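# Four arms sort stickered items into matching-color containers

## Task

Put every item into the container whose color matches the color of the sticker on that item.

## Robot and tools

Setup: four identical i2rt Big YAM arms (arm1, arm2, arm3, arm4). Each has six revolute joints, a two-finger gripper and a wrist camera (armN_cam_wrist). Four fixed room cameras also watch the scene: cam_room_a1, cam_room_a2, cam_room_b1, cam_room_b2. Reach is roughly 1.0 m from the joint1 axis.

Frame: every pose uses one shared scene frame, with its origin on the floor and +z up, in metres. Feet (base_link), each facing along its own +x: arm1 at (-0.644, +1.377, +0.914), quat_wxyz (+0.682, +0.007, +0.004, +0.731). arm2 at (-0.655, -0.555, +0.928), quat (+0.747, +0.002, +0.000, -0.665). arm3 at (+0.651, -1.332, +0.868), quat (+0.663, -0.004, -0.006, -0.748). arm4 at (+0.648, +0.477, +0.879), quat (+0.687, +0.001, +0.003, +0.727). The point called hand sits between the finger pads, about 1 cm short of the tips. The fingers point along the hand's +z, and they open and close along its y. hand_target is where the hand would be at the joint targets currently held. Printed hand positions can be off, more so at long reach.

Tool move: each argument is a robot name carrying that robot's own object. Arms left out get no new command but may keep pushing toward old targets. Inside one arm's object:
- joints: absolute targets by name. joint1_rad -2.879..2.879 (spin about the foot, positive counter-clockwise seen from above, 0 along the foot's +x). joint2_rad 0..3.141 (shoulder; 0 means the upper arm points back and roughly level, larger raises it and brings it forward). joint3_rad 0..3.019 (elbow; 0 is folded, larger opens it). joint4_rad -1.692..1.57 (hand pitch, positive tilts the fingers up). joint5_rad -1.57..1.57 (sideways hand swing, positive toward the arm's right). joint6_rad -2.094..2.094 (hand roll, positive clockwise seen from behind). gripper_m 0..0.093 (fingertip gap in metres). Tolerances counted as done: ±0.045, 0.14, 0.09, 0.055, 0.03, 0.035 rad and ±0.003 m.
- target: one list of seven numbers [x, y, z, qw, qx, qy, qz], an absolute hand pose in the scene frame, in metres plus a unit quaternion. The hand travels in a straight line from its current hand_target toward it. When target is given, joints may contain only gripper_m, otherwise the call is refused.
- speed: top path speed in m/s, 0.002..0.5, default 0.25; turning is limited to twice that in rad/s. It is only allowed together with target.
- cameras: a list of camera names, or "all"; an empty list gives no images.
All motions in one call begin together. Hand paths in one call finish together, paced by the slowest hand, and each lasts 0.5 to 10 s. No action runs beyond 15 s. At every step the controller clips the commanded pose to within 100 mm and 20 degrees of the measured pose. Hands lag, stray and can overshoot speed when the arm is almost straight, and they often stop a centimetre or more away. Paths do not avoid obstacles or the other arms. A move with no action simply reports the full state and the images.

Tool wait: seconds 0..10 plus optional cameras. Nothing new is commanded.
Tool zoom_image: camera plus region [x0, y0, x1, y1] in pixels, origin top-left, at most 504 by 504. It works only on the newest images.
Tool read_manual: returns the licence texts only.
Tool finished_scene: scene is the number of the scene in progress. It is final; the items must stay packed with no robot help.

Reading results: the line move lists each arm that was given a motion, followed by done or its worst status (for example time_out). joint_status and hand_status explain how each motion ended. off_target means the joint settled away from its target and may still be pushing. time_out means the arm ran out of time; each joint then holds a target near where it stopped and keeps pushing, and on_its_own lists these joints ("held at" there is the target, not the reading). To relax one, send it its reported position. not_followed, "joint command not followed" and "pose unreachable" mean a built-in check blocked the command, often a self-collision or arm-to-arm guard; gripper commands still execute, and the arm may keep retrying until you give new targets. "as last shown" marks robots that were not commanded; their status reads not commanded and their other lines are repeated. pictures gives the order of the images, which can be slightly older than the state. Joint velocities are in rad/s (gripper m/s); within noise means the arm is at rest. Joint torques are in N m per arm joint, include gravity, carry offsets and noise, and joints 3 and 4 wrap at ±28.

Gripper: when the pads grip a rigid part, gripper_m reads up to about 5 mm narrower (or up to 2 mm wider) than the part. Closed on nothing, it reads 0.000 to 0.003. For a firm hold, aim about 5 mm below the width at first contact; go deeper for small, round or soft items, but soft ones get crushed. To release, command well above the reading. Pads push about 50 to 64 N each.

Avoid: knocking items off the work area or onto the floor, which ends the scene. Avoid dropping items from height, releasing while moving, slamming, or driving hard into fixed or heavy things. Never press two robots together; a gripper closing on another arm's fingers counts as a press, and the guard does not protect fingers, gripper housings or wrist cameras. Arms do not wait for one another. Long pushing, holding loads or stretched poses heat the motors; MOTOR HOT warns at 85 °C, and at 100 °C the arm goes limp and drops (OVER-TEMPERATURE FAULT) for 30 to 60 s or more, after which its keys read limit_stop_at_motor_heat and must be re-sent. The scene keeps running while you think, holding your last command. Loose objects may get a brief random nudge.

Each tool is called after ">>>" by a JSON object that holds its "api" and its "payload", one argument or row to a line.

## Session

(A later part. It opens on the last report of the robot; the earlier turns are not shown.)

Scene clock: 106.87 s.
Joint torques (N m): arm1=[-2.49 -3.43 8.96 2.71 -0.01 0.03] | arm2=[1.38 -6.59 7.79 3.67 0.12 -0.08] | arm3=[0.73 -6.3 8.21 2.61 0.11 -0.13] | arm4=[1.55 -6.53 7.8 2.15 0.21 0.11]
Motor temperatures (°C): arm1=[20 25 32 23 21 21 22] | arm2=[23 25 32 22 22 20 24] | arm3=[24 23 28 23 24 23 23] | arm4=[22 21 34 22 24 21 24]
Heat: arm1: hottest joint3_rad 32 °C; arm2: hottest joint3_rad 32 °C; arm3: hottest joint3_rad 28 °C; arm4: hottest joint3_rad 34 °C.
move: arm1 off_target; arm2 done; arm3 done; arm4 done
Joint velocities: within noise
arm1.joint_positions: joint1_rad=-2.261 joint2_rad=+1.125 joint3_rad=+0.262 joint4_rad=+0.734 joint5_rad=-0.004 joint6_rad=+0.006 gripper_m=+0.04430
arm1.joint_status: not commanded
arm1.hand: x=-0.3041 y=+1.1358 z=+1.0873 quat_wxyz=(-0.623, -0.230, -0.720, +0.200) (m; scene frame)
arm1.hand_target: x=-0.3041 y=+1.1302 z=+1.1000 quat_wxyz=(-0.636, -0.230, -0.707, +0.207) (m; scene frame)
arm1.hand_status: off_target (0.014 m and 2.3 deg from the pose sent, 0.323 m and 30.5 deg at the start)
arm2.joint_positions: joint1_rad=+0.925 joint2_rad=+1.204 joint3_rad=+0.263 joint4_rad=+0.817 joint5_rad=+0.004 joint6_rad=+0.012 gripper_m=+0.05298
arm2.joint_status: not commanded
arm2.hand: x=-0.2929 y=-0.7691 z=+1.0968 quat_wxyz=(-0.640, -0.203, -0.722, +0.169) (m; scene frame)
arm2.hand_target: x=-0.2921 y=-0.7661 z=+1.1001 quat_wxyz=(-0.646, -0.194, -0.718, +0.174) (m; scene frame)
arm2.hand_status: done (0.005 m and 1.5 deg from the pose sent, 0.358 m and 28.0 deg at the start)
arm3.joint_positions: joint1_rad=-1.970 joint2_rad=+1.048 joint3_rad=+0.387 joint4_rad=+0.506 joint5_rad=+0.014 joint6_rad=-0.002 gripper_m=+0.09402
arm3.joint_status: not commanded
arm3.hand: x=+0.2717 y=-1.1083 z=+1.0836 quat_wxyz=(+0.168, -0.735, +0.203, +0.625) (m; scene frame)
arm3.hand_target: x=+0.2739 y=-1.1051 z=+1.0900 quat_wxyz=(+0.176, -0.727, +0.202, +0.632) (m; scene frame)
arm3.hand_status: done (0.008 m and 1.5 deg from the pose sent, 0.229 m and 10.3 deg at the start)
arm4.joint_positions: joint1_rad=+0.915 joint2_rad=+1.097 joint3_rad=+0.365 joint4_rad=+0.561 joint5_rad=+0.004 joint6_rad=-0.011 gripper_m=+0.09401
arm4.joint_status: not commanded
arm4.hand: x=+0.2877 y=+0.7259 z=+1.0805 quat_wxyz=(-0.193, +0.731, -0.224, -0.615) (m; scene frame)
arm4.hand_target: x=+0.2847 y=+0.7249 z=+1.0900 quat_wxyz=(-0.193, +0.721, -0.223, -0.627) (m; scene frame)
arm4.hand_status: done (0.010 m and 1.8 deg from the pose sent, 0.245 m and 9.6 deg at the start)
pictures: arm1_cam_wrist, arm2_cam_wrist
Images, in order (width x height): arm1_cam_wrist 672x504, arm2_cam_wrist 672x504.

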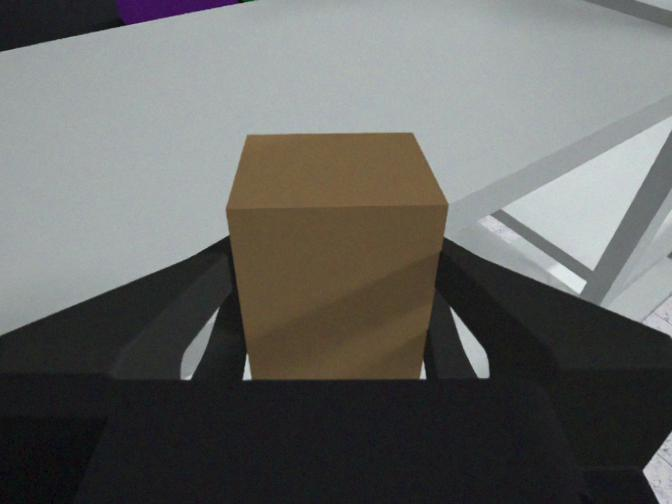

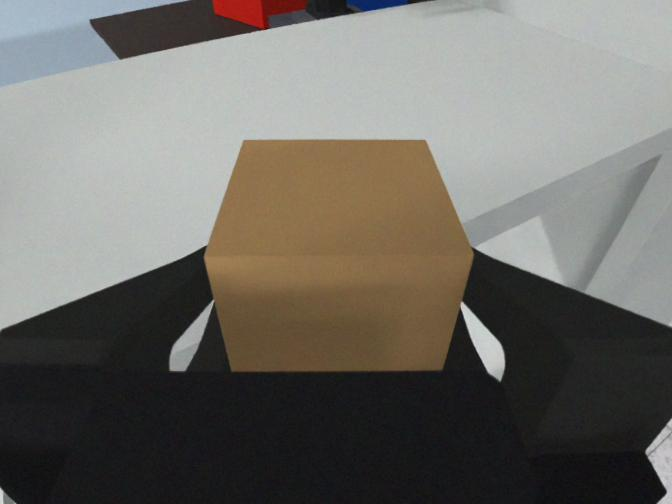

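>>> {"api": "move", "payload": {
  "arm1": {"target":[-0.03,0.93,1.10,0.6363,0.2296,0.7067,-0.2068],"speed":0.3},
  "arm2": {"target":[-0.005,-0.935,1.09,0.646,0.1936,0.7175,-0.1743],"speed":0.3},
  "cameras": []
}}

>>> {"api": "move", "payload": {
  "arm1": {"target":[-0.03,0.93,1.055,0.6363,0.2296,0.7067,-0.2068],"speed":0.15},
  "arm2": {"target":[-0.005,-0.935,1.035,0.646,0.1936,0.7175,-0.1743],"speed":0.15},
  "cameras": ["arm1_cam_wrist","arm2_cam_wrist"]
}}

Scene clock: 113.07 s.
Joint torques (N m): arm1=[-3.19 -14.45 14.01 1.51 0.01 0.03] | arm2=[0.97 -17.96 13.35 2.09 -0.18 -0.07] | arm3=[0.73 -6.36 8.21 2.65 0.1 -0.13] | arm4=[1.61 -6.53 7.92 2.11 0.21 0.08]
Motor temperatures (°C): arm1=[20 25 33 23 21 21 22] | arm2=[23 25 31 22 22 20 24] | arm3=[24 23 28 23 24 23 23] | arm4=[22 22 34 22 24 21 24]
Heat: arm1: hottest joint3_rad 33 °C; arm2: hottest joint3_rad 31 °C; arm3: hottest joint3_rad 28 °C; arm4: hottest joint3_rad 34 °C.
move: arm1 off_target; arm2 off_target
Joint velocities: within noise
arm1.joint_positions: joint1_rad=-2.261 joint2_rad=+1.910 joint3_rad=+1.172 joint4_rad=+0.610 joint5_rad=-0.004 joint6_rad=+0.006 gripper_m=+0.04430
arm1.joint_status: not commanded
arm1.hand: x=-0.0391 y=+0.9456 z=+1.0798 quat_wxyz=(-0.624, -0.230, -0.720, +0.200) (m; scene frame)
arm1.hand_target: x=-0.0315 y=+0.9310 z=+1.1003 quat_wxyz=(-0.636, -0.230, -0.707, +0.207) (m; scene frame)
arm1.hand_status: off_target (0.027 m and 2.2 deg from the pose sent, 0.343 m and 2.3 deg at the start)
arm2.joint_positions: joint1_rad=+0.925 joint2_rad=+1.943 joint3_rad=+1.148 joint4_rad=+0.676 joint5_rad=+0.004 joint6_rad=+0.011 gripper_m=+0.05298
arm2.joint_status: not commanded
arm2.hand: x=-0.0200 y=-0.9287 z=+1.0845 quat_wxyz=(-0.642, -0.202, -0.720, +0.170) (m; scene frame)
arm2.hand_target: x=-0.0061 y=-0.9345 z=+1.0901 quat_wxyz=(-0.646, -0.194, -0.717, +0.174) (m; scene frame)
arm2.hand_status: off_target (0.017 m and 1.2 deg from the pose sent, 0.332 m and 1.5 deg at the start)
arm3, arm4: as last shown
arm3.joint_positions: joint1_rad=-1.970 joint2_rad=+1.048 joint3_rad=+0.387 joint4_rad=+0.507 joint5_rad=+0.014 joint6_rad=-0.002 gripper_m=+0.09402
arm3.hand: x=+0.2717 y=-1.1083 z=+1.0838 quat_wxyz=(+0.168, -0.735, +0.203, +0.625) (m; scene frame)
arm4.hand: x=+0.2876 y=+0.7259 z=+1.0806 quat_wxyz=(-0.193, +0.731, -0.224, -0.615) (m; scene frame)
arm4.hand_target: x=+0.2847 y=+0.7248 z=+1.0900 quat_wxyz=(-0.193, +0.721, -0.223, -0.627) (m; scene frame)
pictures: none
No camera images: "cameras" was empty.

Scene clock: 114.03 s.
Joint torques (N m): arm1=[-2.96 -15.79 12.05 2.78 0.02 0.06] | arm2=[0.97 -18.43 11.66 3.43 -0.18 -0.05] | arm3=[0.85 -6.18 8.24 2.66 0.1 -0.13] | arm4=[1.61 -5.95 7.9 2.24 0.22 0.12]
Motor temperatures (°C): arm1=[20 25 33 23 21 21 22] | arm2=[23 25 31 22 22 20 24] | arm3=[24 23 28 23 24 23 23] | arm4=[22 22 34 22 24 21 24]
Heat: arm1: hottest joint3_rad 33 °C; arm2: hottest joint3_rad 31 °C; arm3: hottest joint3_rad 28 °C; arm4: hottest joint3_rad 34 °C.
move: arm1 off_target; arm2 off_target
Joint velocities: within noise
arm1.joint_positions: joint1_rad=-2.261 joint2_rad=+1.994 joint3_rad=+1.172 joint4_rad=+0.681 joint5_rad=-0.004 joint6_rad=+0.006 gripper_m=+0.04430
arm1.joint_status: not commanded
arm1.hand: x=-0.0362 y=+0.9431 z=+1.0363 quat_wxyz=(-0.619, -0.231, -0.724, +0.198) (m; scene frame)
arm1.hand_target: x=-0.0310 y=+0.9307 z=+1.0551 quat_wxyz=(-0.636, -0.230, -0.707, +0.207) (m; scene frame)
arm1.hand_status: off_target (0.024 m and 3.0 deg from the pose sent, 0.031 m and 2.2 deg at the start)
arm2.joint_positions: joint1_rad=+0.925 joint2_rad=+2.049 joint3_rad=+1.149 joint4_rad=+0.762 joint5_rad=+0.004 joint6_rad=+0.008 gripper_m=+0.05298
arm2.joint_status: not commanded
arm2.hand: x=-0.0175 y=-0.9298 z=+1.0303 quat_wxyz=(-0.635, -0.203, -0.726, +0.169) (m; scene frame)
arm2.hand_target: x=-0.0058 y=-0.9346 z=+1.0351 quat_wxyz=(-0.646, -0.194, -0.718, +0.174) (m; scene frame)
arm2.hand_status: off_target (0.014 m and 2.0 deg from the pose sent, 0.052 m and 1.2 deg at the start)
arm3, arm4: as last shown
pictures: arm1_cam_wrist, arm2_cam_wrist
Images, in order (width x height): arm1_cam_wrist 672x504, arm2_cam_wrist 672x504.

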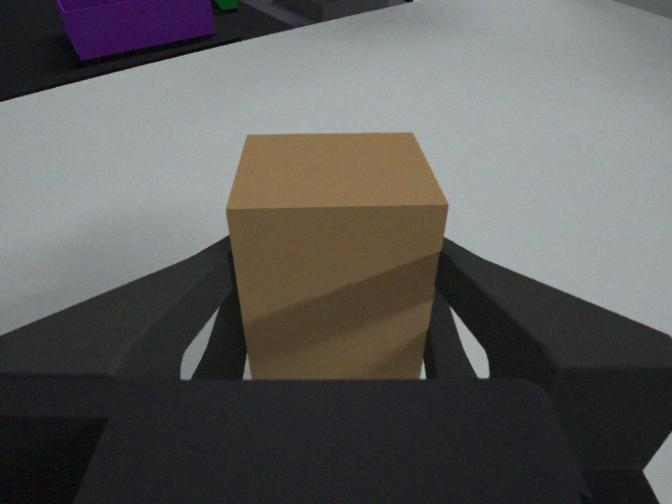

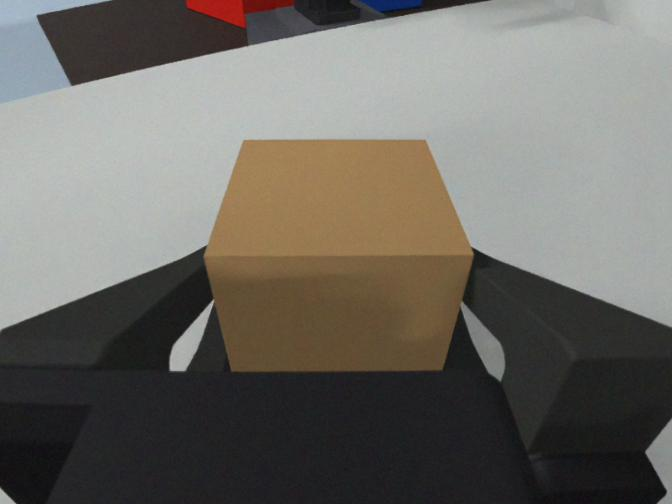

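>>> {"api": "move", "payload": {
  "arm1": {"target":[-0.03,0.93,1.03,0.6363,0.2296,0.7067,-0.2068],"speed":0.08},
  "arm2": {"target":[-0.005,-0.935,1.012,0.646,0.1936,0.7175,-0.1743],"speed":0.08},
  "cameras": ["arm1_cam_wrist","arm2_cam_wrist"]
}}

Scene clock: 118.20 s.
Joint torques (N m): arm1=[-2.37 -13.68 11.41 2.33 0.05 0.05] | arm2=[0.85 -16.62 11.41 2.91 -0.2 -0.04] | arm3=[0.85 -6.36 8.21 2.66 0.11 -0.13] | arm4=[1.38 -6.36 7.86 2.17 0.21 0.12]
Motor temperatures (°C): arm1=[20 25 33 23 21 21 22] | arm2=[23 25 31 22 22 20 24] | arm3=[24 23 29 23 24 23 23] | arm4=[22 22 33 22 24 21 24]
Heat: arm1: hottest joint3_rad 33 °C; arm2: hottest joint3_rad 31 °C; arm3: hottest joint3_rad 29 °C; arm4: hottest joint3_rad 33 °C.
move: arm1 off_target; arm2 off_target
Joint velocities: within noise
arm1.joint_positions: joint1_rad=-2.261 joint2_rad=+2.019 joint3_rad=+1.172 joint4_rad=+0.745 joint5_rad=-0.004 joint6_rad=+0.006 gripper_m=+0.04430
arm1.joint_status: not commanded
arm1.hand: x=-0.0346 y=+0.9420 z=+1.0342 quat_wxyz=(-0.633, -0.227, -0.712, +0.203) (m; scene frame)
arm1.hand_target: x=-0.0307 y=+0.9304 z=+1.0299 quat_wxyz=(-0.636, -0.230, -0.707, +0.207) (m; scene frame)
arm1.hand_status: off_target (0.014 m and 0.9 deg from the pose sent, 0.016 m and 3.0 deg at the start)
arm2.joint_positions: joint1_rad=+0.925 joint2_rad=+2.073 joint3_rad=+1.149 joint4_rad=+0.823 joint5_rad=+0.004 joint6_rad=+0.006 gripper_m=+0.05298
arm2.joint_status: not commanded
arm2.hand: x=-0.0165 y=-0.9304 z=+1.0280 quat_wxyz=(-0.648, -0.199, -0.715, +0.173) (m; scene frame)
arm2.hand_target: x=-0.0063 y=-0.9343 z=+1.0121 quat_wxyz=(-0.646, -0.194, -0.718, +0.174) (m; scene frame)
arm2.hand_status: off_target (0.020 m and 0.7 deg from the pose sent, 0.023 m and 2.0 deg at the start)
arm3, arm4: as last shown
pictures: arm1_cam_wrist, arm2_cam_wrist
Images, in order (width x height): arm1_cam_wrist 672x504, arm2_cam_wrist 672x504.

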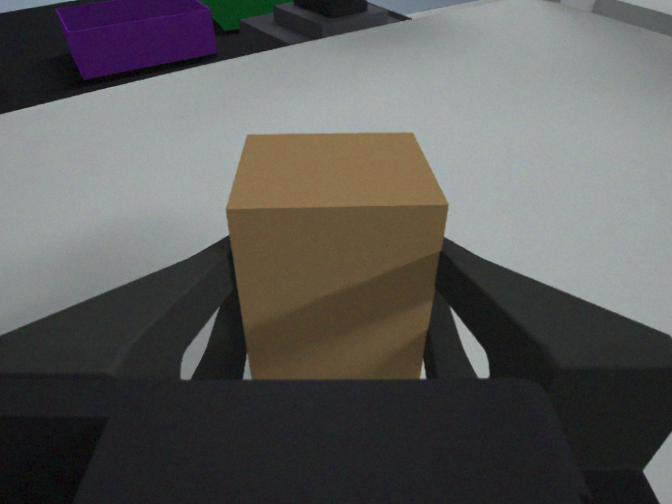

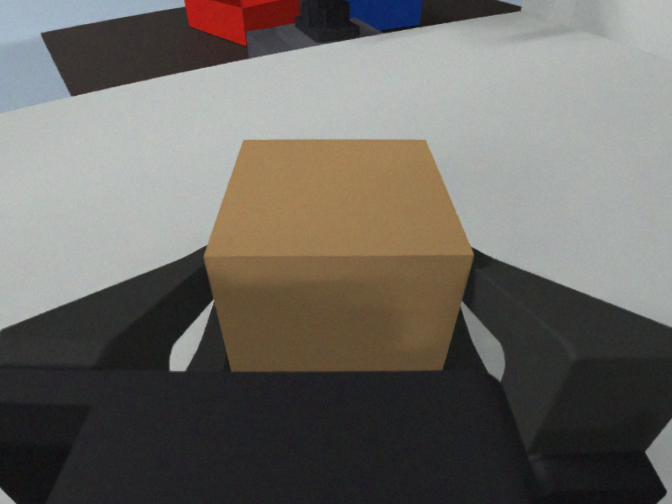

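>>> {"api": "move", "payload": {
  "arm1": {"target":[-0.034,0.941,1.033,0.6363,0.2296,0.7067,-0.2068],"speed":0.08},
  "arm2": {"target":[-0.016,-0.93,1.026,0.646,0.1936,0.7175,-0.1743],"speed":0.08},
  "cameras": []
}}

>>> {"api": "move", "payload": {
  "arm1": {"joints":{"gripper_m":0.093}},
  "arm2": {"joints":{"gripper_m":0.093}},
  "cameras": []
}}

>>> {"api": "move", "payload": {
  "arm1": {"target":[-0.304,1.130,1.09,0.6363,0.2296,0.7067,-0.2068],"speed":0.4},
  "arm2": {"target":[-0.292,-0.766,1.10,0.646,0.1936,0.7175,-0.1743],"speed":0.4},
  "cameras": ["arm1_cam_wrist","arm2_cam_wrist"]
}}

>>> {"api": "move", "payload": {
  "arm3": {"target":[0.1025,-1.002,1.05,0.1759,-0.7271,0.2023,0.632],"speed":0.3},
  "arm4": {"target":[0.07,0.871,1.055,0.1935,-0.7211,0.2226,0.6268],"speed":0.3},
  "cameras": ["arm3_cam_wrist","arm4_cam_wrist"]
}}

Scene clock: 127.43 s.
Joint torques (N m): arm1=[-1.67 -15.38 8.77 2.43 0.21 0.05] | arm2=[0.62 -20.84 8.36 2.47 -0.22 -0.03] | arm3=[0.73 -6.36 8.18 2.61 0.1 -0.12] | arm4=[1.38 -6.12 7.91 2.17 0.19 0.11]
Motor temperatures (°C): arm1=[20 25 33 23 21 21 22] | arm2=[23 25 30 22 22 20 24] | arm3=[24 23 29 23 24 23 23] | arm4=[22 22 33 22 24 21 24]
Heat: arm1: hottest joint3_rad 33 °C; arm2: hottest joint3_rad 30 °C; arm3: hottest joint3_rad 29 °C; arm4: hottest joint3_rad 33 °C.
move: arm1 done; arm2 done
Joint velocities: within noise
arm1.joint_positions: joint1_rad=-2.261 joint2_rad=+2.019 joint3_rad=+1.172 joint4_rad=+0.747 joint5_rad=+0.004 joint6_rad=+0.006 gripper_m=+0.04430
arm1.joint_status: not commanded
arm1.hand: x=-0.0354 y=+0.9408 z=+1.0347 quat_wxyz=(-0.633, -0.229, -0.710, +0.206) (m; scene frame)
arm1.hand_target: x=-0.0340 y=+0.9411 z=+1.0329 quat_wxyz=(-0.636, -0.230, -0.707, +0.207) (m; scene frame)
arm1.hand_status: done (0.002 m and 0.6 deg from the pose sent, 0.002 m and 0.9 deg at the start)
arm2.joint_positions: joint1_rad=+0.925 joint2_rad=+2.073 joint3_rad=+1.149 joint4_rad=+0.823 joint5_rad=+0.002 joint6_rad=+0.006 gripper_m=+0.05298
arm2.joint_status: not commanded
arm2.hand: x=-0.0164 y=-0.9302 z=+1.0280 quat_wxyz=(-0.648, -0.198, -0.715, +0.173) (m; scene frame)
arm2.hand_target: x=-0.0161 y=-0.9301 z=+1.0260 quat_wxyz=(-0.646, -0.194, -0.717, +0.174) (m; scene frame)
arm2.hand_status: done (0.002 m and 0.7 deg from the pose sent, 0.002 m and 0.7 deg at the start)
arm3, arm4: as last shown
pictures: none
No camera images: "cameras" was empty.

Scene clock: 128.03 s.
Joint torques (N m): arm1=[-2.14 -14.97 8.59 2.44 0.08 0.04] | arm2=[0.79 -20.48 8.36 2.5 -0.18 -0.03] | arm3=[0.67 -6.36 8.23 2.62 0.11 -0.11] | arm4=[1.79 -6.42 7.84 2.17 0.21 0.1]
Motor temperatures (°C): arm1=[20 25 33 23 21 21 22] | arm2=[23 25 30 22 22 20 24] | arm3=[24 23 29 23 24 23 23] | arm4=[22 22 33 22 24 21 24]
Heat: arm1: hottest joint3_rad 33 °C; arm2: hottest joint3_rad 30 °C; arm3: hottest joint3_rad 29 °C; arm4: hottest joint3_rad 33 °C.
move: arm1 done; arm2 done
Joint velocities: within noise
arm1.joint_positions: joint1_rad=-2.261 joint2_rad=+2.019 joint3_rad=+1.172 joint4_rad=+0.747 joint5_rad=+0.006 joint6_rad=+0.006 gripper_m=+0.09297
arm1.joint_status: all done
arm1.hand: x=-0.0356 y=+0.9405 z=+1.0347 quat_wxyz=(-0.633, -0.230, -0.710, +0.207) (m; scene frame)
arm1.hand_target: x=-0.0340 y=+0.9411 z=+1.0329 quat_wxyz=(-0.636, -0.230, -0.707, +0.207) (m; scene frame)
arm1.hand_status: not commanded
arm2.joint_positions: joint1_rad=+0.925 joint2_rad=+2.073 joint3_rad=+1.149 joint4_rad=+0.823 joint5_rad=+0.002 joint6_rad=+0.006 gripper_m=+0.09293
arm2.joint_status: all done
arm2.hand: x=-0.0163 y=-0.9301 z=+1.0280 quat_wxyz=(-0.648, -0.198, -0.715, +0.173) (m; scene frame)
arm2.hand_target: x=-0.0161 y=-0.9301 z=+1.0260 quat_wxyz=(-0.646, -0.194, -0.717, +0.174) (m; scene frame)
arm2.hand_status: not commanded
arm3, arm4: as last shown
pictures: none
No camera images: "cameras" was empty.

Scene clock: 129.67 s.
Joint torques (N m): arm1=[-2.32 -2.26 8.88 1.47 -0.1 -0.04] | arm2=[1.32 -6.01 7.94 1.99 0.16 -0.02] | arm3=[0.79 -6.36 8.17 2.66 0.1 -0.12] | arm4=[1.26 -6.42 7.88 2.21 0.19 0.09]
Motor temperatures (°C): arm1=[20 25 33 23 21 21 22] | arm2=[23 25 30 22 22 20 24] | arm3=[24 23 29 23 24 23 23] | arm4=[22 22 33 22 24 21 24]
Heat: arm1: hottest joint3_rad 33 °C; arm2: hottest joint3_rad 30 °C; arm3: hottest joint3_rad 29 °C; arm4: hottest joint3_rad 33 °C.
move: arm1 done; arm2 done
Joint velocities: within noise
arm1.joint_positions: joint1_rad=-2.261 joint2_rad=+1.160 joint3_rad=+0.249 joint4_rad=+0.826 joint5_rad=-0.004 joint6_rad=+0.012 gripper_m=+0.09297
arm1.joint_status: not commanded
arm1.hand: x=-0.3041 y=+1.1356 z=+1.0898 quat_wxyz=(-0.640, -0.228, -0.706, +0.202) (m; scene frame)
arm1.hand_target: x=-0.3041 y=+1.1301 z=+1.0899 quat_wxyz=(-0.636, -0.230, -0.707, +0.207) (m; scene frame)
arm1.hand_status: done (0.006 m and 0.7 deg from the pose sent, 0.333 m and 0.6 deg at the start)
arm2.joint_positions: joint1_rad=+0.925 joint2_rad=+1.201 joint3_rad=+0.260 joint4_rad=+0.860 joint5_rad=+0.003 joint6_rad=+0.006 gripper_m=+0.09294
arm2.joint_status: not commanded
arm2.hand: x=-0.2927 y=-0.7690 z=+1.1078 quat_wxyz=(-0.655, -0.196, -0.708, +0.175) (m; scene frame)
arm2.hand_target: x=-0.2921 y=-0.7660 z=+1.1001 quat_wxyz=(-0.646, -0.193, -0.717, +0.174) (m; scene frame)
arm2.hand_status: done (0.008 m and 1.5 deg from the pose sent, 0.329 m and 0.6 deg at the start)
arm3, arm4: as last shown
pictures: arm1_cam_wrist, arm2_cam_wrist
Images, in order (width x height): arm1_cam_wrist 672x504, arm2_cam_wrist 672x504.

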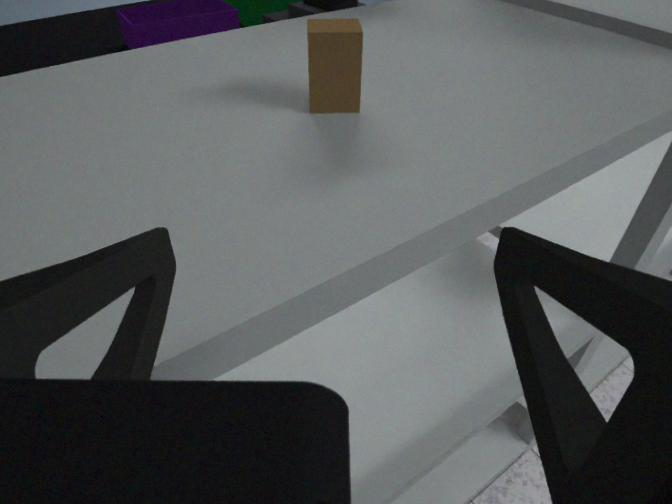

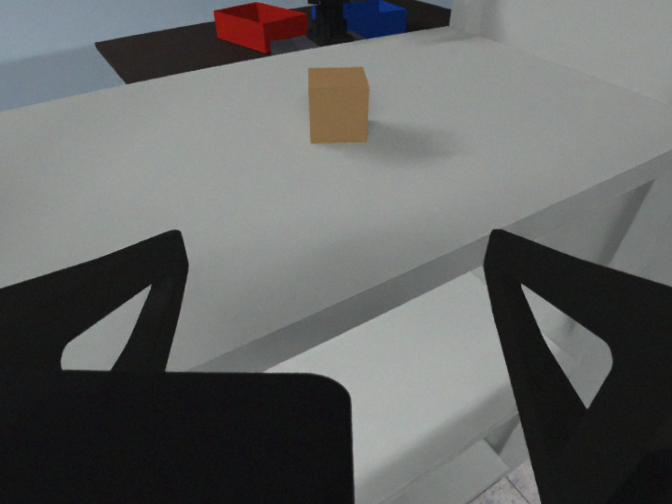

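Scene clock: 131.13 s.
Joint torques (N m): arm1=[-2.55 -1.67 8.88 1.57 -0.1 -0.04] | arm2=[1.44 -6.07 7.94 1.98 0.15 -0.02] | arm3=[0.44 -14.68 10.4 2.26 -0.08 -0.12] | arm4=[1.14 -17.2 9.78 1.09 0.12 0.1]
Motor temperatures (°C): arm1=[20 25 33 23 21 21 22] | arm2=[23 25 30 22 22 20 24] | arm3=[24 23 29 23 24 23 23] | arm4=[22 22 33 22 24 21 24]
Heat: arm1: hottest joint3_rad 33 °C; arm2: hottest joint3_rad 30 °C; arm3: hottest joint3_rad 29 °C; arm4: hottest joint3_rad 33 °C.
move: arm3 off_target; arm4 off_target
Joint velocities: within noise
arm1, arm2: as last shown
arm2.hand: x=-0.2927 y=-0.7691 z=+1.1077 quat_wxyz=(-0.655, -0.197, -0.708, +0.175) (m; scene frame)
arm2.hand_target: x=-0.2921 y=-0.7661 z=+1.1001 quat_wxyz=(-0.646, -0.194, -0.717, +0.174) (m; scene frame)
arm3.joint_positions: joint1_rad=-1.970 joint2_rad=+1.674 joint3_rad=+0.820 joint4_rad=+0.677 joint5_rad=+0.012 joint6_rad=-0.003 gripper_m=+0.09402
arm3.joint_status: not commanded
arm3.hand: x=+0.1109 y=-1.0170 z=+1.0309 quat_wxyz=(+0.166, -0.742, +0.204, +0.617) (m; scene frame)
arm3.hand_target: x=+0.1036 y=-1.0027 z=+1.0502 quat_wxyz=(+0.176, -0.727, +0.202, +0.632) (m; scene frame)
arm3.hand_status: off_target (0.026 m and 2.7 deg from the pose sent, 0.203 m and 1.5 deg at the start)
arm4.joint_positions: joint1_rad=+0.915 joint2_rad=+1.811 joint3_rad=+1.004 joint4_rad=+0.656 joint5_rad=+0.004 joint6_rad=-0.011 gripper_m=+0.09401
arm4.joint_status: not commanded
arm4.hand: x=+0.0816 y=+0.8663 z=+1.0493 quat_wxyz=(-0.195, +0.724, -0.222, -0.622) (m; scene frame)
arm4.hand_target: x=+0.0704 y=+0.8705 z=+1.0552 quat_wxyz=(-0.193, +0.721, -0.223, -0.627) (m; scene frame)
arm4.hand_status: off_target (0.014 m and 0.7 deg from the pose sent, 0.263 m and 1.8 deg at the start)
pictures: arm3_cam_wrist, arm4_cam_wrist
Images, in order (width x height): arm3_cam_wrist 672x504, arm4_cam_wrist 672x504.

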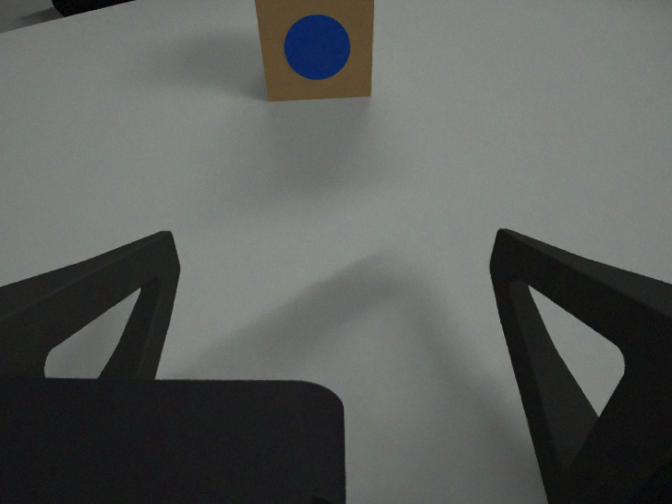

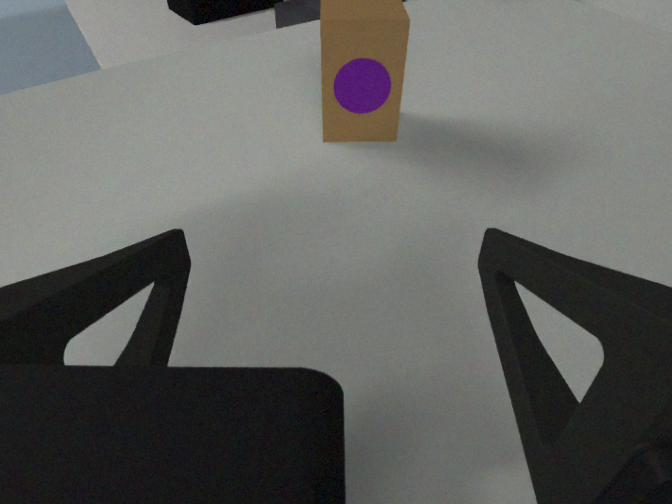

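>>> {"api": "move", "payload": {
  "arm3": {"target":[-0.04,-0.932,1.046,0.1759,-0.7271,0.2023,0.632],"speed":0.2},
  "arm4": {"target":[-0.056,0.984,1.045,0.1935,-0.7211,0.2226,0.6268],"speed":0.2},
  "cameras": ["arm3_cam_wrist","arm4_cam_wrist"]
}}

>>> {"api": "move", "payload": {
  "arm3": {"joints":{"gripper_m":0.03}},
  "arm4": {"joints":{"gripper_m":0.025}},
  "cameras": ["arm3_cam_wrist","arm4_cam_wrist"]
}}

Scene clock: 143.77 s.
Joint torques (N m): arm1=[-2.84 -1.79 8.85 1.46 -0.03 -0.03] | arm2=[1.32 -6.07 7.92 1.96 0.15 -0.03] | arm3=[1.96 -20.6 12.1 1.54 0.11 -0.09] | arm4=[0.38 -23.24 11.86 1.13 -0.04 0.05]
Motor temperatures (°C): arm1=[20 25 32 23 21 21 22] | arm2=[23 25 30 22 22 20 23] | arm3=[24 23 29 23 24 23 23] | arm4=[22 22 33 22 24 21 24]
Heat: arm1: hottest joint3_rad 32 °C; arm2: hottest joint3_rad 30 °C; arm3: hottest joint3_rad 29 °C; arm4: hottest joint3_rad 33 °C.
move: arm3 off_target; arm4 off_target
Joint velocities: within noise
arm1, arm2: as last shown
arm1.hand: x=-0.3041 y=+1.1357 z=+1.0898 quat_wxyz=(-0.640, -0.228, -0.706, +0.202) (m; scene frame)
arm3.joint_positions: joint1_rad=-1.970 joint2_rad=+1.990 joint3_rad=+1.321 joint4_rad=+0.515 joint5_rad=+0.027 joint6_rad=-0.003 gripper_m=+0.09402
arm3.joint_status: not commanded
arm3.hand: x=-0.0257 y=-0.9356 z=+1.0351 quat_wxyz=(+0.173, -0.733, +0.207, +0.624) (m; scene frame)
arm3.hand_target: x=-0.0391 y=-0.9327 z=+1.0461 quat_wxyz=(+0.176, -0.727, +0.202, +0.632) (m; scene frame)
arm3.hand_status: off_target (0.018 m and 1.3 deg from the pose sent, 0.174 m and 2.7 deg at the start)
arm4.joint_positions: joint1_rad=+0.891 joint2_rad=+2.157 joint3_rad=+1.582 joint4_rad=+0.425 joint5_rad=-0.025 joint6_rad=-0.011 gripper_m=+0.09401
arm4.joint_status: not commanded
arm4.hand: x=-0.0465 y=+0.9733 z=+1.0437 quat_wxyz=(-0.193, +0.724, -0.222, -0.623) (m; scene frame)
arm4.hand_target: x=-0.0550 y=+0.9834 z=+1.0450 quat_wxyz=(-0.193, +0.721, -0.223, -0.627) (m; scene frame)
arm4.hand_status: off_target (0.014 m and 0.5 deg from the pose sent, 0.181 m and 0.7 deg at the start)
pictures: arm3_cam_wrist, arm4_cam_wrist
Images, in order (width x height): arm3_cam_wrist 672x504, arm4_cam_wrist 672x504.

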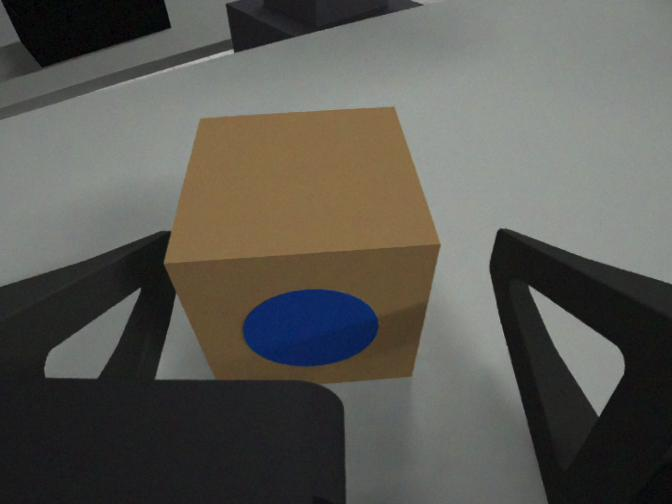

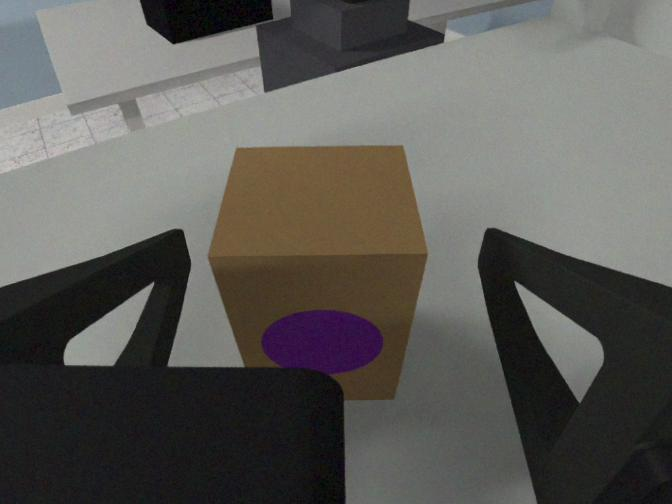

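Scene clock: 144.43 s.
Joint torques (N m): arm1=[-3.08 -2.14 8.84 1.61 -0.04 0] | arm2=[1.44 -6.07 7.95 1.99 0.16 -0.02] | arm3=[1.73 -20.31 12.11 1.55 0.09 -0.09] | arm4=[0.44 -23.36 12.01 1.01 -0.02 0.07]
Motor temperatures (°C): arm1=[20 25 32 23 21 21 22] | arm2=[23 25 30 22 22 20 23] | arm3=[24 23 29 23 24 23 23] | arm4=[22 22 33 22 24 21 24]
Heat: arm1: hottest joint3_rad 32 °C; arm2: hottest joint3_rad 30 °C; arm3: hottest joint3_rad 29 °C; arm4: hottest joint3_rad 33 °C.
move: arm3 off_target; arm4 off_target
Joint velocities: within noise
arm1, arm2: as last shown
arm3.joint_positions: joint1_rad=-1.970 joint2_rad=+1.990 joint3_rad=+1.321 joint4_rad=+0.515 joint5_rad=+0.027 joint6_rad=-0.003 gripper_m=+0.05339
arm3.joint_status: gripper_m off_target (ended at +0.05342, target +0.03000)
arm3.hand: x=-0.0257 y=-0.9356 z=+1.0351 quat_wxyz=(+0.173, -0.733, +0.207, +0.624) (m; scene frame)
arm3.hand_target: x=-0.0391 y=-0.9327 z=+1.0461 quat_wxyz=(+0.176, -0.727, +0.202, +0.632) (m; scene frame)
arm3.hand_status: not commanded
arm4.joint_positions: joint1_rad=+0.891 joint2_rad=+2.157 joint3_rad=+1.582 joint4_rad=+0.425 joint5_rad=-0.026 joint6_rad=-0.011 gripper_m=+0.04420
arm4.joint_status: gripper_m off_target (ended at +0.04423, target +0.02500)
arm4.hand: x=-0.0466 y=+0.9732 z=+1.0437 quat_wxyz=(-0.192, +0.724, -0.222, -0.624) (m; scene frame)
arm4.hand_target: x=-0.0550 y=+0.9834 z=+1.0450 quat_wxyz=(-0.194, +0.721, -0.223, -0.627) (m; scene frame)
arm4.hand_status: not commanded
pictures: arm3_cam_wrist, arm4_cam_wrist
Images, in order (width x height): arm3_cam_wrist 672x504, arm4_cam_wrist 672x504.

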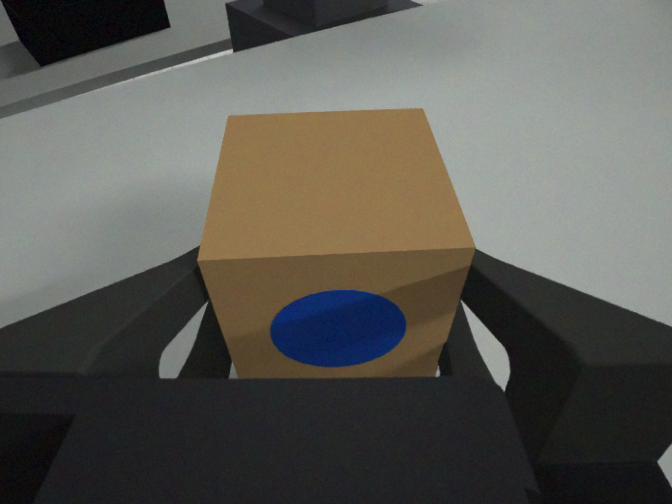

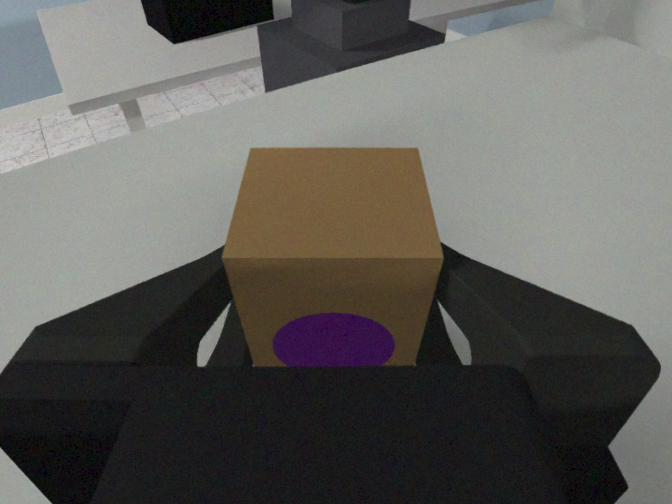

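>>> {"api": "move", "payload": {
  "arm3": {"target":[-0.026,-0.936,1.13,0.1759,-0.7271,0.2023,0.632],"speed":0.3},
  "arm4": {"target":[-0.047,0.973,1.13,0.1935,-0.7211,0.2226,0.6268],"speed":0.3},
  "cameras": []
}}

>>> {"api": "move", "payload": {
  "arm3": {"target":[0.274,-1.105,1.13,0.1759,-0.7271,0.2023,0.632],"speed":0.4},
  "arm4": {"target":[0.2846,0.725,1.13,0.1935,-0.7211,0.2226,0.6268],"speed":0.4},
  "cameras": ["arm3_cam_wrist","arm4_cam_wrist"]
}}

>>> {"api": "move", "payload": {
  "arm3": {"joints":{"joint2_rad":0.65,"joint3_rad":0.95,"joint4_rad":-0.7}},
  "arm4": {"joints":{"joint2_rad":0.65,"joint3_rad":0.95,"joint4_rad":-0.7}},
  "cameras": []
}}

>>> {"api": "move", "payload": {
  "arm3": {"joints":{"joint1_rad":1.05,"joint5_rad":0,"joint6_rad":0}},
  "arm4": {"joints":{"joint1_rad":-1.14,"joint5_rad":0,"joint6_rad":0}},
  "cameras": []
}}

>>> {"api": "move", "payload": {
  "arm3": {"joints":{"joint2_rad":1.75,"joint3_rad":1.59,"joint4_rad":-1.41}},
  "arm4": {"joints":{"joint2_rad":1.75,"joint3_rad":1.59,"joint4_rad":-1.41}},
  "cameras": ["arm3_cam_wrist","arm4_cam_wrist","cam_room_a1","cam_room_a2"]
}}

Scene clock: 157.87 s.
Joint torques (N m): arm1=[-2.73 -2.02 8.98 1.58 -0.03 -0.03] | arm2=[1.49 -6.18 7.95 1.99 0.15 -0.02] | arm3=[1.67 -21.13 13.01 1.7 -0.07 -0.1] | arm4=[1.03 -25.29 12.29 1.09 0.21 0.08]
Motor temperatures (°C): arm1=[20 24 32 23 21 21 22] | arm2=[23 25 30 22 22 20 23] | arm3=[24 24 30 23 24 23 24] | arm4=[22 23 34 22 24 21 25]
Heat: arm1: hottest joint3_rad 32 °C; arm2: hottest joint3_rad 30 °C; arm3: hottest joint3_rad 30 °C; arm4: hottest joint3_rad 34 °C.
move: arm3 off_target; arm4 off_target
Joint velocities: within noise
arm1, arm2: as last shown
arm3.joint_positions: joint1_rad=-1.970 joint2_rad=+1.856 joint3_rad=+1.339 joint4_rad=+0.343 joint5_rad=+0.027 joint6_rad=-0.004 gripper_m=+0.05339
arm3.joint_status: not commanded
arm3.hand: x=-0.0147 y=-0.9409 z=+1.1042 quat_wxyz=(+0.172, -0.740, +0.208, +0.616) (m; scene frame)
arm3.hand_target: x=-0.0246 y=-0.9370 z=+1.1300 quat_wxyz=(+0.176, -0.727, +0.202, +0.632) (m; scene frame)
arm3.hand_status: off_target (0.029 m and 2.5 deg from the pose sent, 0.095 m and 1.3 deg at the start)
arm4.joint_positions: joint1_rad=+0.891 joint2_rad=+2.052 joint3_rad=+1.591 joint4_rad=+0.276 joint5_rad=-0.026 joint6_rad=-0.011 gripper_m=+0.04420
arm4.joint_status: not commanded
arm4.hand: x=-0.0380 y=+0.9673 z=+1.0997 quat_wxyz=(-0.188, +0.735, -0.226, -0.611) (m; scene frame)
arm4.hand_target: x=-0.0454 y=+0.9719 z=+1.1303 quat_wxyz=(-0.193, +0.721, -0.223, -0.627) (m; scene frame)
arm4.hand_status: off_target (0.032 m and 2.5 deg from the pose sent, 0.086 m and 0.5 deg at the start)
pictures: none
No camera images: "cameras" was empty.

Scene clock: 159.63 s.
Joint torques (N m): arm1=[-2.55 -1.61 8.87 1.52 0.01 -0.04] | arm2=[1.38 -6.07 7.94 1.98 0.15 -0.03] | arm3=[0.91 -4.37 9.25 1.72 -0.1 -0.1] | arm4=[1.67 -4.48 9.31 1.13 0.2 0.11]
Motor temperatures (°C): arm1=[20 24 32 23 21 21 22] | arm2=[23 25 30 22 22 20 23] | arm3=[24 24 30 23 24 23 24] | arm4=[22 23 34 22 24 21 25]
Heat: arm1: hottest joint3_rad 32 °C; arm2: hottest joint3_rad 30 °C; arm3: hottest joint3_rad 30 °C; arm4: hottest joint3_rad 34 °C.
move: arm3 done; arm4 done
Joint velocities: within noise
arm1, arm2: as last shown
arm3.joint_positions: joint1_rad=-1.970 joint2_rad=+0.935 joint3_rad=+0.455 joint4_rad=+0.356 joint5_rad=+0.020 joint6_rad=-0.004 gripper_m=+0.05339
arm3.joint_status: not commanded
arm3.hand: x=+0.2738 y=-1.1074 z=+1.1327 quat_wxyz=(+0.174, -0.724, +0.202, +0.636) (m; scene frame)
arm3.hand_target: x=+0.2740 y=-1.1051 z=+1.1300 quat_wxyz=(+0.176, -0.727, +0.202, +0.632) (m; scene frame)
arm3.hand_status: done (0.004 m and 0.6 deg from the pose sent, 0.333 m and 2.5 deg at the start)
arm4.joint_positions: joint1_rad=+0.916 joint2_rad=+0.972 joint3_rad=+0.426 joint4_rad=+0.413 joint5_rad=+0.005 joint6_rad=-0.011 gripper_m=+0.04420
arm4.joint_status: not commanded
arm4.hand: x=+0.2889 y=+0.7254 z=+1.1302 quat_wxyz=(-0.198, +0.719, -0.221, -0.629) (m; scene frame)
arm4.hand_target: x=+0.2847 y=+0.7249 z=+1.1300 quat_wxyz=(-0.193, +0.721, -0.223, -0.627) (m; scene frame)
arm4.hand_status: done (0.004 m and 0.6 deg from the pose sent, 0.405 m and 2.5 deg at the start)
pictures: arm3_cam_wrist, arm4_cam_wrist
Images, in order (width x height): arm3_cam_wrist 672x504, arm4_cam_wrist 672x504.

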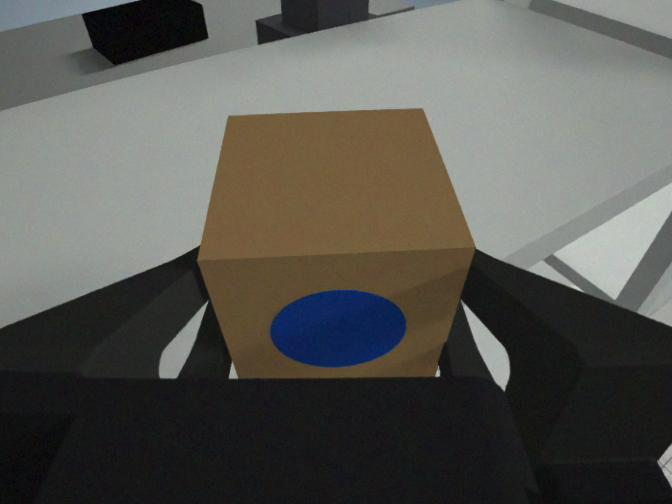

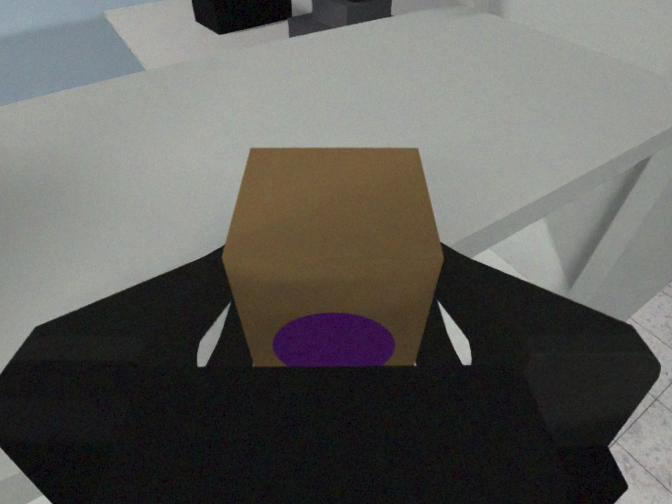

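Scene clock: 161.17 s.
Joint torques (N m): arm1=[-2.9 -2.2 8.9 1.31 -0.06 -0.03] | arm2=[1.32 -6.07 7.97 1.99 0.15 -0.03] | arm3=[0.79 -2.43 12.3 1.61 -0.08 -0.11] | arm4=[1.61 -1.79 10.71 0.98 0.2 0.09]
Motor temperatures (°C): arm1=[20 24 32 23 21 21 22] | arm2=[23 25 30 22 22 20 23] | arm3=[24 24 30 23 24 23 24] | arm4=[22 23 34 22 24 21 25]
Heat: arm1: hottest joint3_rad 32 °C; arm2: hottest joint3_rad 30 °C; arm3: hottest joint3_rad 30 °C; arm4: hottest joint3_rad 34 °C.
move: arm3 done; arm4 done
Joint velocities: within noise
arm1, arm2: as last shown
arm3.joint_positions: joint1_rad=-1.970 joint2_rad=+0.654 joint3_rad=+0.923 joint4_rad=-0.696 joint5_rad=+0.020 joint6_rad=-0.004 gripper_m=+0.05339
arm3.joint_status: all done
arm3.hand: x=+0.3430 y=-1.1451 z=+1.2782 quat_wxyz=(+0.143, -0.813, +0.224, +0.518) (m; scene frame)
arm3.hand_target: x=+0.3454 y=-1.1444 z=+1.2947 quat_wxyz=(+0.148, -0.806, +0.221, +0.529) (m; scene frame)
arm3.hand_status: not commanded
arm4.joint_positions: joint1_rad=+0.916 joint2_rad=+0.651 joint3_rad=+0.933 joint4_rad=-0.690 joint5_rad=+0.005 joint6_rad=-0.011 gripper_m=+0.04420
arm4.joint_status: all done
arm4.hand: x=+0.3563 y=+0.6806 z=+1.3018 quat_wxyz=(-0.165, +0.798, -0.244, -0.525) (m; scene frame)
arm4.hand_target: x=+0.3562 y=+0.6781 z=+1.3098 quat_wxyz=(-0.163, +0.796, -0.245, -0.529) (m; scene frame)
arm4.hand_status: not commanded
pictures: none
No camera images: "cameras" was empty.

Scene clock: 163.53 s.
Joint torques (N m): arm1=[-2.49 -2.08 8.75 1.24 -0.07 -0.02] | arm2=[1.38 -6.07 7.91 1.99 0.15 -0.03] | arm3=[2.02 -2.02 12.29 1.61 0.11 -0.01] | arm4=[0.67 -1.85 10.63 0.91 0.02 0.16]
Motor temperatures (°C): arm1=[20 24 32 23 21 21 22] | arm2=[23 25 30 22 22 20 23] | arm3=[24 24 30 23 24 23 24] | arm4=[22 23 35 22 24 21 25]
Heat: arm1: hottest joint3_rad 32 °C; arm2: hottest joint3_rad 30 °C; arm3: hottest joint3_rad 30 °C; arm4: hottest joint3_rad 35 °C.
move: arm3 done; arm4 done
Joint velocities: within noise
arm1, arm2: as last shown
arm3.joint_positions: joint1_rad=+1.041 joint2_rad=+0.654 joint3_rad=+0.923 joint4_rad=-0.696 joint5_rad=-0.003 joint6_rad=-0.004 gripper_m=+0.05335
arm3.joint_status: all done
arm3.hand: x=+0.9342 y=-1.5421 z=+1.2843 quat_wxyz=(-0.515, -0.263, -0.796, +0.178) (m; scene frame)
arm3.hand_target: x=+0.9345 y=-1.5384 z=+1.3008 quat_wxyz=(-0.527, -0.259, -0.789, +0.179) (m; scene frame)
arm3.hand_status: not commanded
arm4.joint_positions: joint1_rad=-1.138 joint2_rad=+0.651 joint3_rad=+0.933 joint4_rad=-0.690 joint5_rad=+0.002 joint6_rad=-0.011 gripper_m=+0.04420
arm4.joint_status: all done
arm4.hand: x=+0.9648 y=+0.6453 z=+1.2991 quat_wxyz=(-0.532, +0.207, -0.811, -0.128) (m; scene frame)
arm4.hand_target: x=+0.9638 y=+0.6445 z=+1.3070 quat_wxyz=(-0.534, +0.202, -0.810, -0.132) (m; scene frame)
arm4.hand_status: not commanded
pictures: none
No camera images: "cameras" was empty.

Scene clock: 165.27 s.
Joint torques (N m): arm1=[-2.14 -2.37 8.98 1.61 0.01 -0.04] | arm2=[1.38 -6.18 7.92 1.96 0.16 -0.03] | arm3=[1.61 -20.01 12.59 -0.51 0.12 -0.01] | arm4=[0.26 -20.37 11.03 -0.47 0.01 0.15]
Motor temperatures (°C): arm1=[20 24 31 23 21 21 22] | arm2=[23 25 30 22 22 20 23] | arm3=[24 24 30 23 24 23 24] | arm4=[22 23 35 22 24 21 25]
Heat: arm1: hottest joint3_rad 31 °C; arm2: hottest joint3_rad 30 °C; arm3: hottest joint3_rad 30 °C; arm4: hottest joint3_rad 35 °C.
move: arm3 done; arm4 done
Joint velocities: within noise
arm1.joint_positions: joint1_rad=-2.261 joint2_rad=+1.160 joint3_rad=+0.249 joint4_rad=+0.826 joint5_rad=-0.004 joint6_rad=+0.012 gripper_m=+0.09297
arm1.joint_status: not commanded
arm1.hand: x=-0.3041 y=+1.1357 z=+1.0898 quat_wxyz=(-0.640, -0.228, -0.706, +0.202) (m; scene frame)
arm1.hand_target: x=-0.3041 y=+1.1301 z=+1.0899 quat_wxyz=(-0.636, -0.230, -0.707, +0.207) (m; scene frame)
arm1.hand_status: not commanded
arm2.joint_positions: joint1_rad=+0.925 joint2_rad=+1.201 joint3_rad=+0.260 joint4_rad=+0.860 joint5_rad=+0.003 joint6_rad=+0.006 gripper_m=+0.09294
arm2.joint_status: not commanded
arm2.hand: x=-0.2927 y=-0.7691 z=+1.1077 quat_wxyz=(-0.655, -0.197, -0.708, +0.175) (m; scene frame)
arm2.hand_target: x=-0.2921 y=-0.7661 z=+1.1001 quat_wxyz=(-0.646, -0.194, -0.717, +0.174) (m; scene frame)
arm2.hand_status: not commanded
arm3.joint_positions: joint1_rad=+1.041 joint2_rad=+1.767 joint3_rad=+1.542 joint4_rad=-1.402 joint5_rad=-0.002 joint6_rad=-0.004 gripper_m=+0.05336
arm3.joint_status: all done
arm3.hand: x=+1.0648 y=-1.6450 z=+1.0282 quat_wxyz=(+0.024, -0.318, -0.948, -0.004) (m; scene frame)
arm3.hand_target: x=+1.0777 y=-1.6487 z=+1.0546 quat_wxyz=(-0.003, -0.315, -0.949, +0.007) (m; scene frame)
arm3.hand_status: not commanded
arm4.joint_positions: joint1_rad=-1.138 joint2_rad=+1.768 joint3_rad=+1.548 joint4_rad=-1.399 joint5_rad=+0.002 joint6_rad=-0.011 gripper_m=+0.04420
arm4.joint_status: all done
arm4.hand: x=+1.1111 y=+0.7229 z=+1.0338 quat_wxyz=(+0.026, +0.247, -0.969, +0.008) (m; scene frame)
arm4.hand_target: x=+1.1203 y=+0.7273 z=+1.0583 quat_wxyz=(+0.002, +0.241, -0.970, +0.001) (m; scene frame)
arm4.hand_status: not commanded
pictures: arm3_cam_wrist, arm4_cam_wrist, cam_room_a1, cam_room_a2
Images, in order (width x height): arm3_cam_wrist 672x504, arm4_cam_wrist 672x504, cam_room_a1 672x504, cam_room_a2 672x504.

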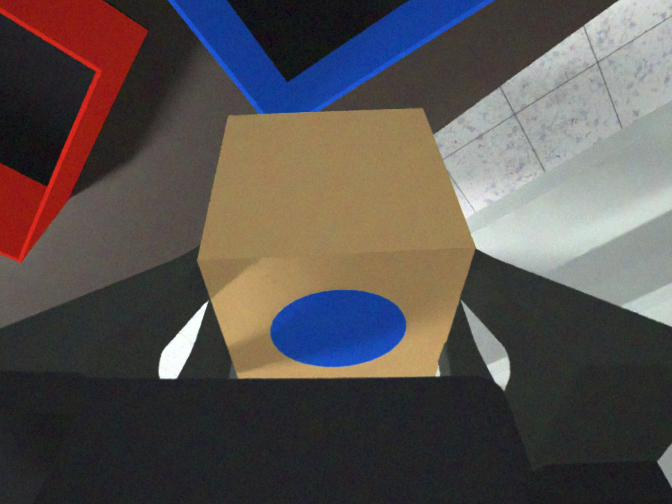

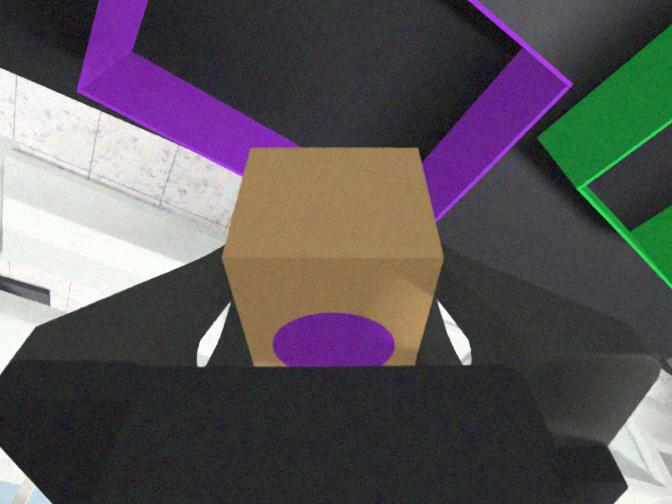

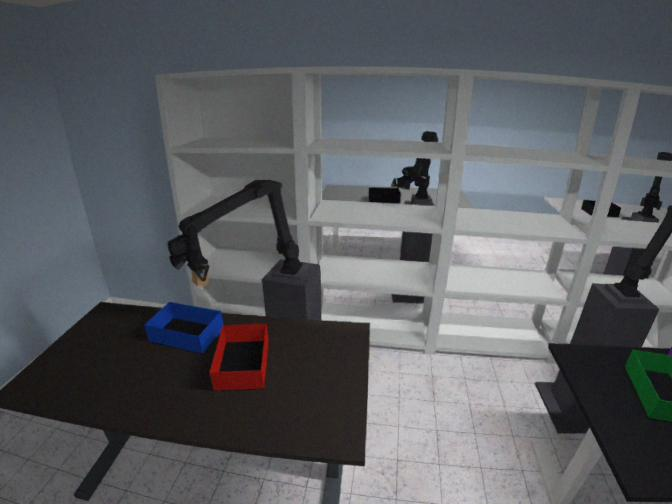

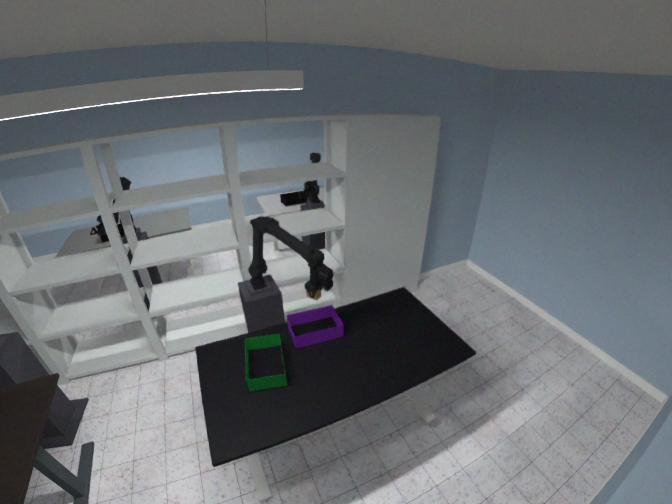

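>>> {"api": "move", "payload": {
  "arm3": {"target":[1.14,-1.70,1.03,0,-0.315,-0.949,0],"speed":0.3},
  "arm4": {"target":[1.087,0.719,0.86,0,-0.2419,0.9703,0],"speed":0.3},
  "cameras": ["arm3_cam_wrist","arm4_cam_wrist","cam_room_a1"]
}}

Scene clock: 195.17 s.
Joint torques (N m): arm1=[-2.9 -2.67 8.99 1.28 -0.04 -0.03] | arm2=[1.49 -6.18 7.94 1.99 0.16 -0.03] | arm3=[1.08 -21.66 13.27 -0.53 -0.08 -0.1] | arm4=[1.14 -18.2 7.12 0.44 -0.03 0.17]
Motor temperatures (°C): arm1=[20 24 31 23 21 21 21] | arm2=[23 25 30 22 22 20 23] | arm3=[24 26 31 23 24 23 24] | arm4=[22 25 36 22 24 21 26]
Heat: arm1: hottest joint3_rad 31 °C; arm2: hottest joint3_rad 30 °C; arm3: hottest joint3_rad 31 °C; arm4: hottest joint3_rad 36 °C.
move: arm3 off_target; arm4 done
Joint velocities: within noise
arm1, arm2: as last shown
arm3.joint_positions: joint1_rad=+1.041 joint2_rad=+1.978 joint3_rad=+1.808 joint4_rad=-1.451 joint5_rad=-0.007 joint6_rad=-0.004 gripper_m=+0.05336
arm3.joint_status: not commanded
arm3.hand: x=+1.1271 y=-1.6915 z=+1.0118 quat_wxyz=(+0.020, -0.318, -0.948, -0.005) (m; scene frame)
arm3.hand_target: x=+1.1392 y=-1.6993 z=+1.0302 quat_wxyz=(+0.000, -0.315, -0.949, +0.000) (m; scene frame)
arm3.hand_status: off_target (0.024 m and 2.4 deg from the pose sent, 0.093 m and 2.8 deg at the start)
arm4.joint_positions: joint1_rad=-1.131 joint2_rad=+1.879 joint3_rad=+1.194 joint4_rad=-0.902 joint5_rad=+0.002 joint6_rad=+0.001 gripper_m=+0.04420
arm4.joint_status: not commanded
arm4.hand: x=+1.0819 y=+0.7115 z=+0.8575 quat_wxyz=(+0.010, +0.245, -0.969, +0.004) (m; scene frame)
arm4.hand_target: x=+1.0870 y=+0.7189 z=+0.8601 quat_wxyz=(+0.000, +0.242, -0.970, +0.000) (m; scene frame)
arm4.hand_status: done (0.009 m and 1.3 deg from the pose sent, 0.175 m and 3.1 deg at the start)
pictures: arm3_cam_wrist, arm4_cam_wrist, cam_room_a1
Images, in order (width x height): arm3_cam_wrist 672x504, arm4_cam_wrist 672x504, cam_room_a1 672x504.

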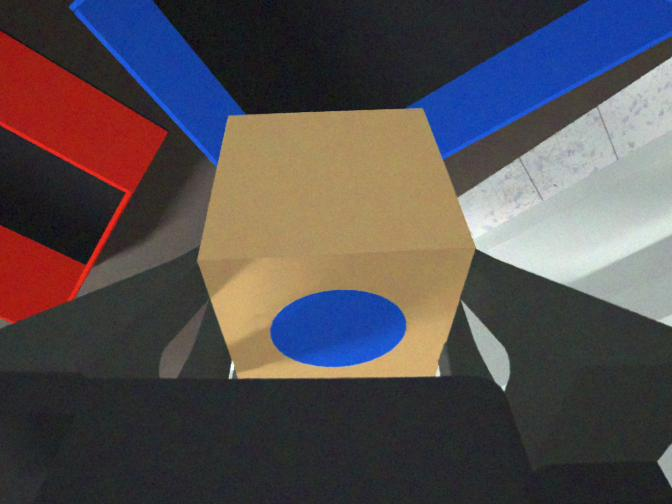

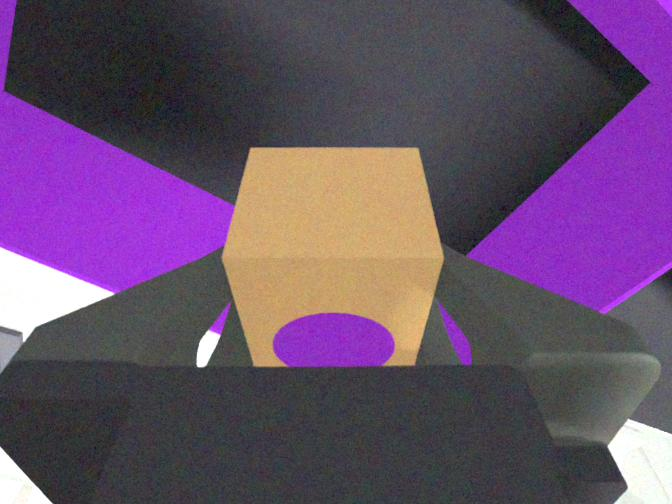

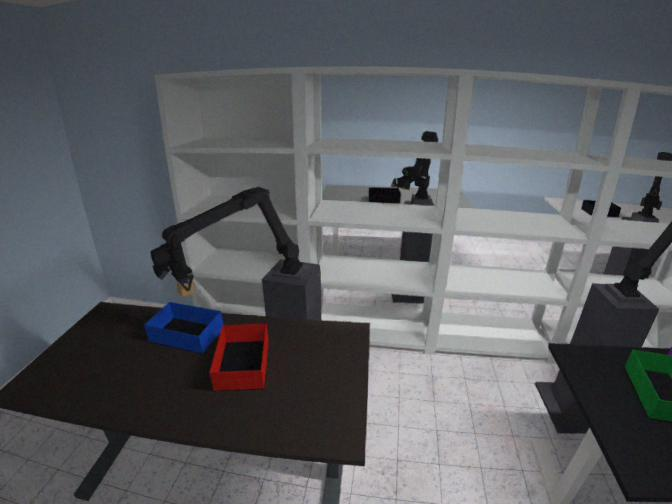

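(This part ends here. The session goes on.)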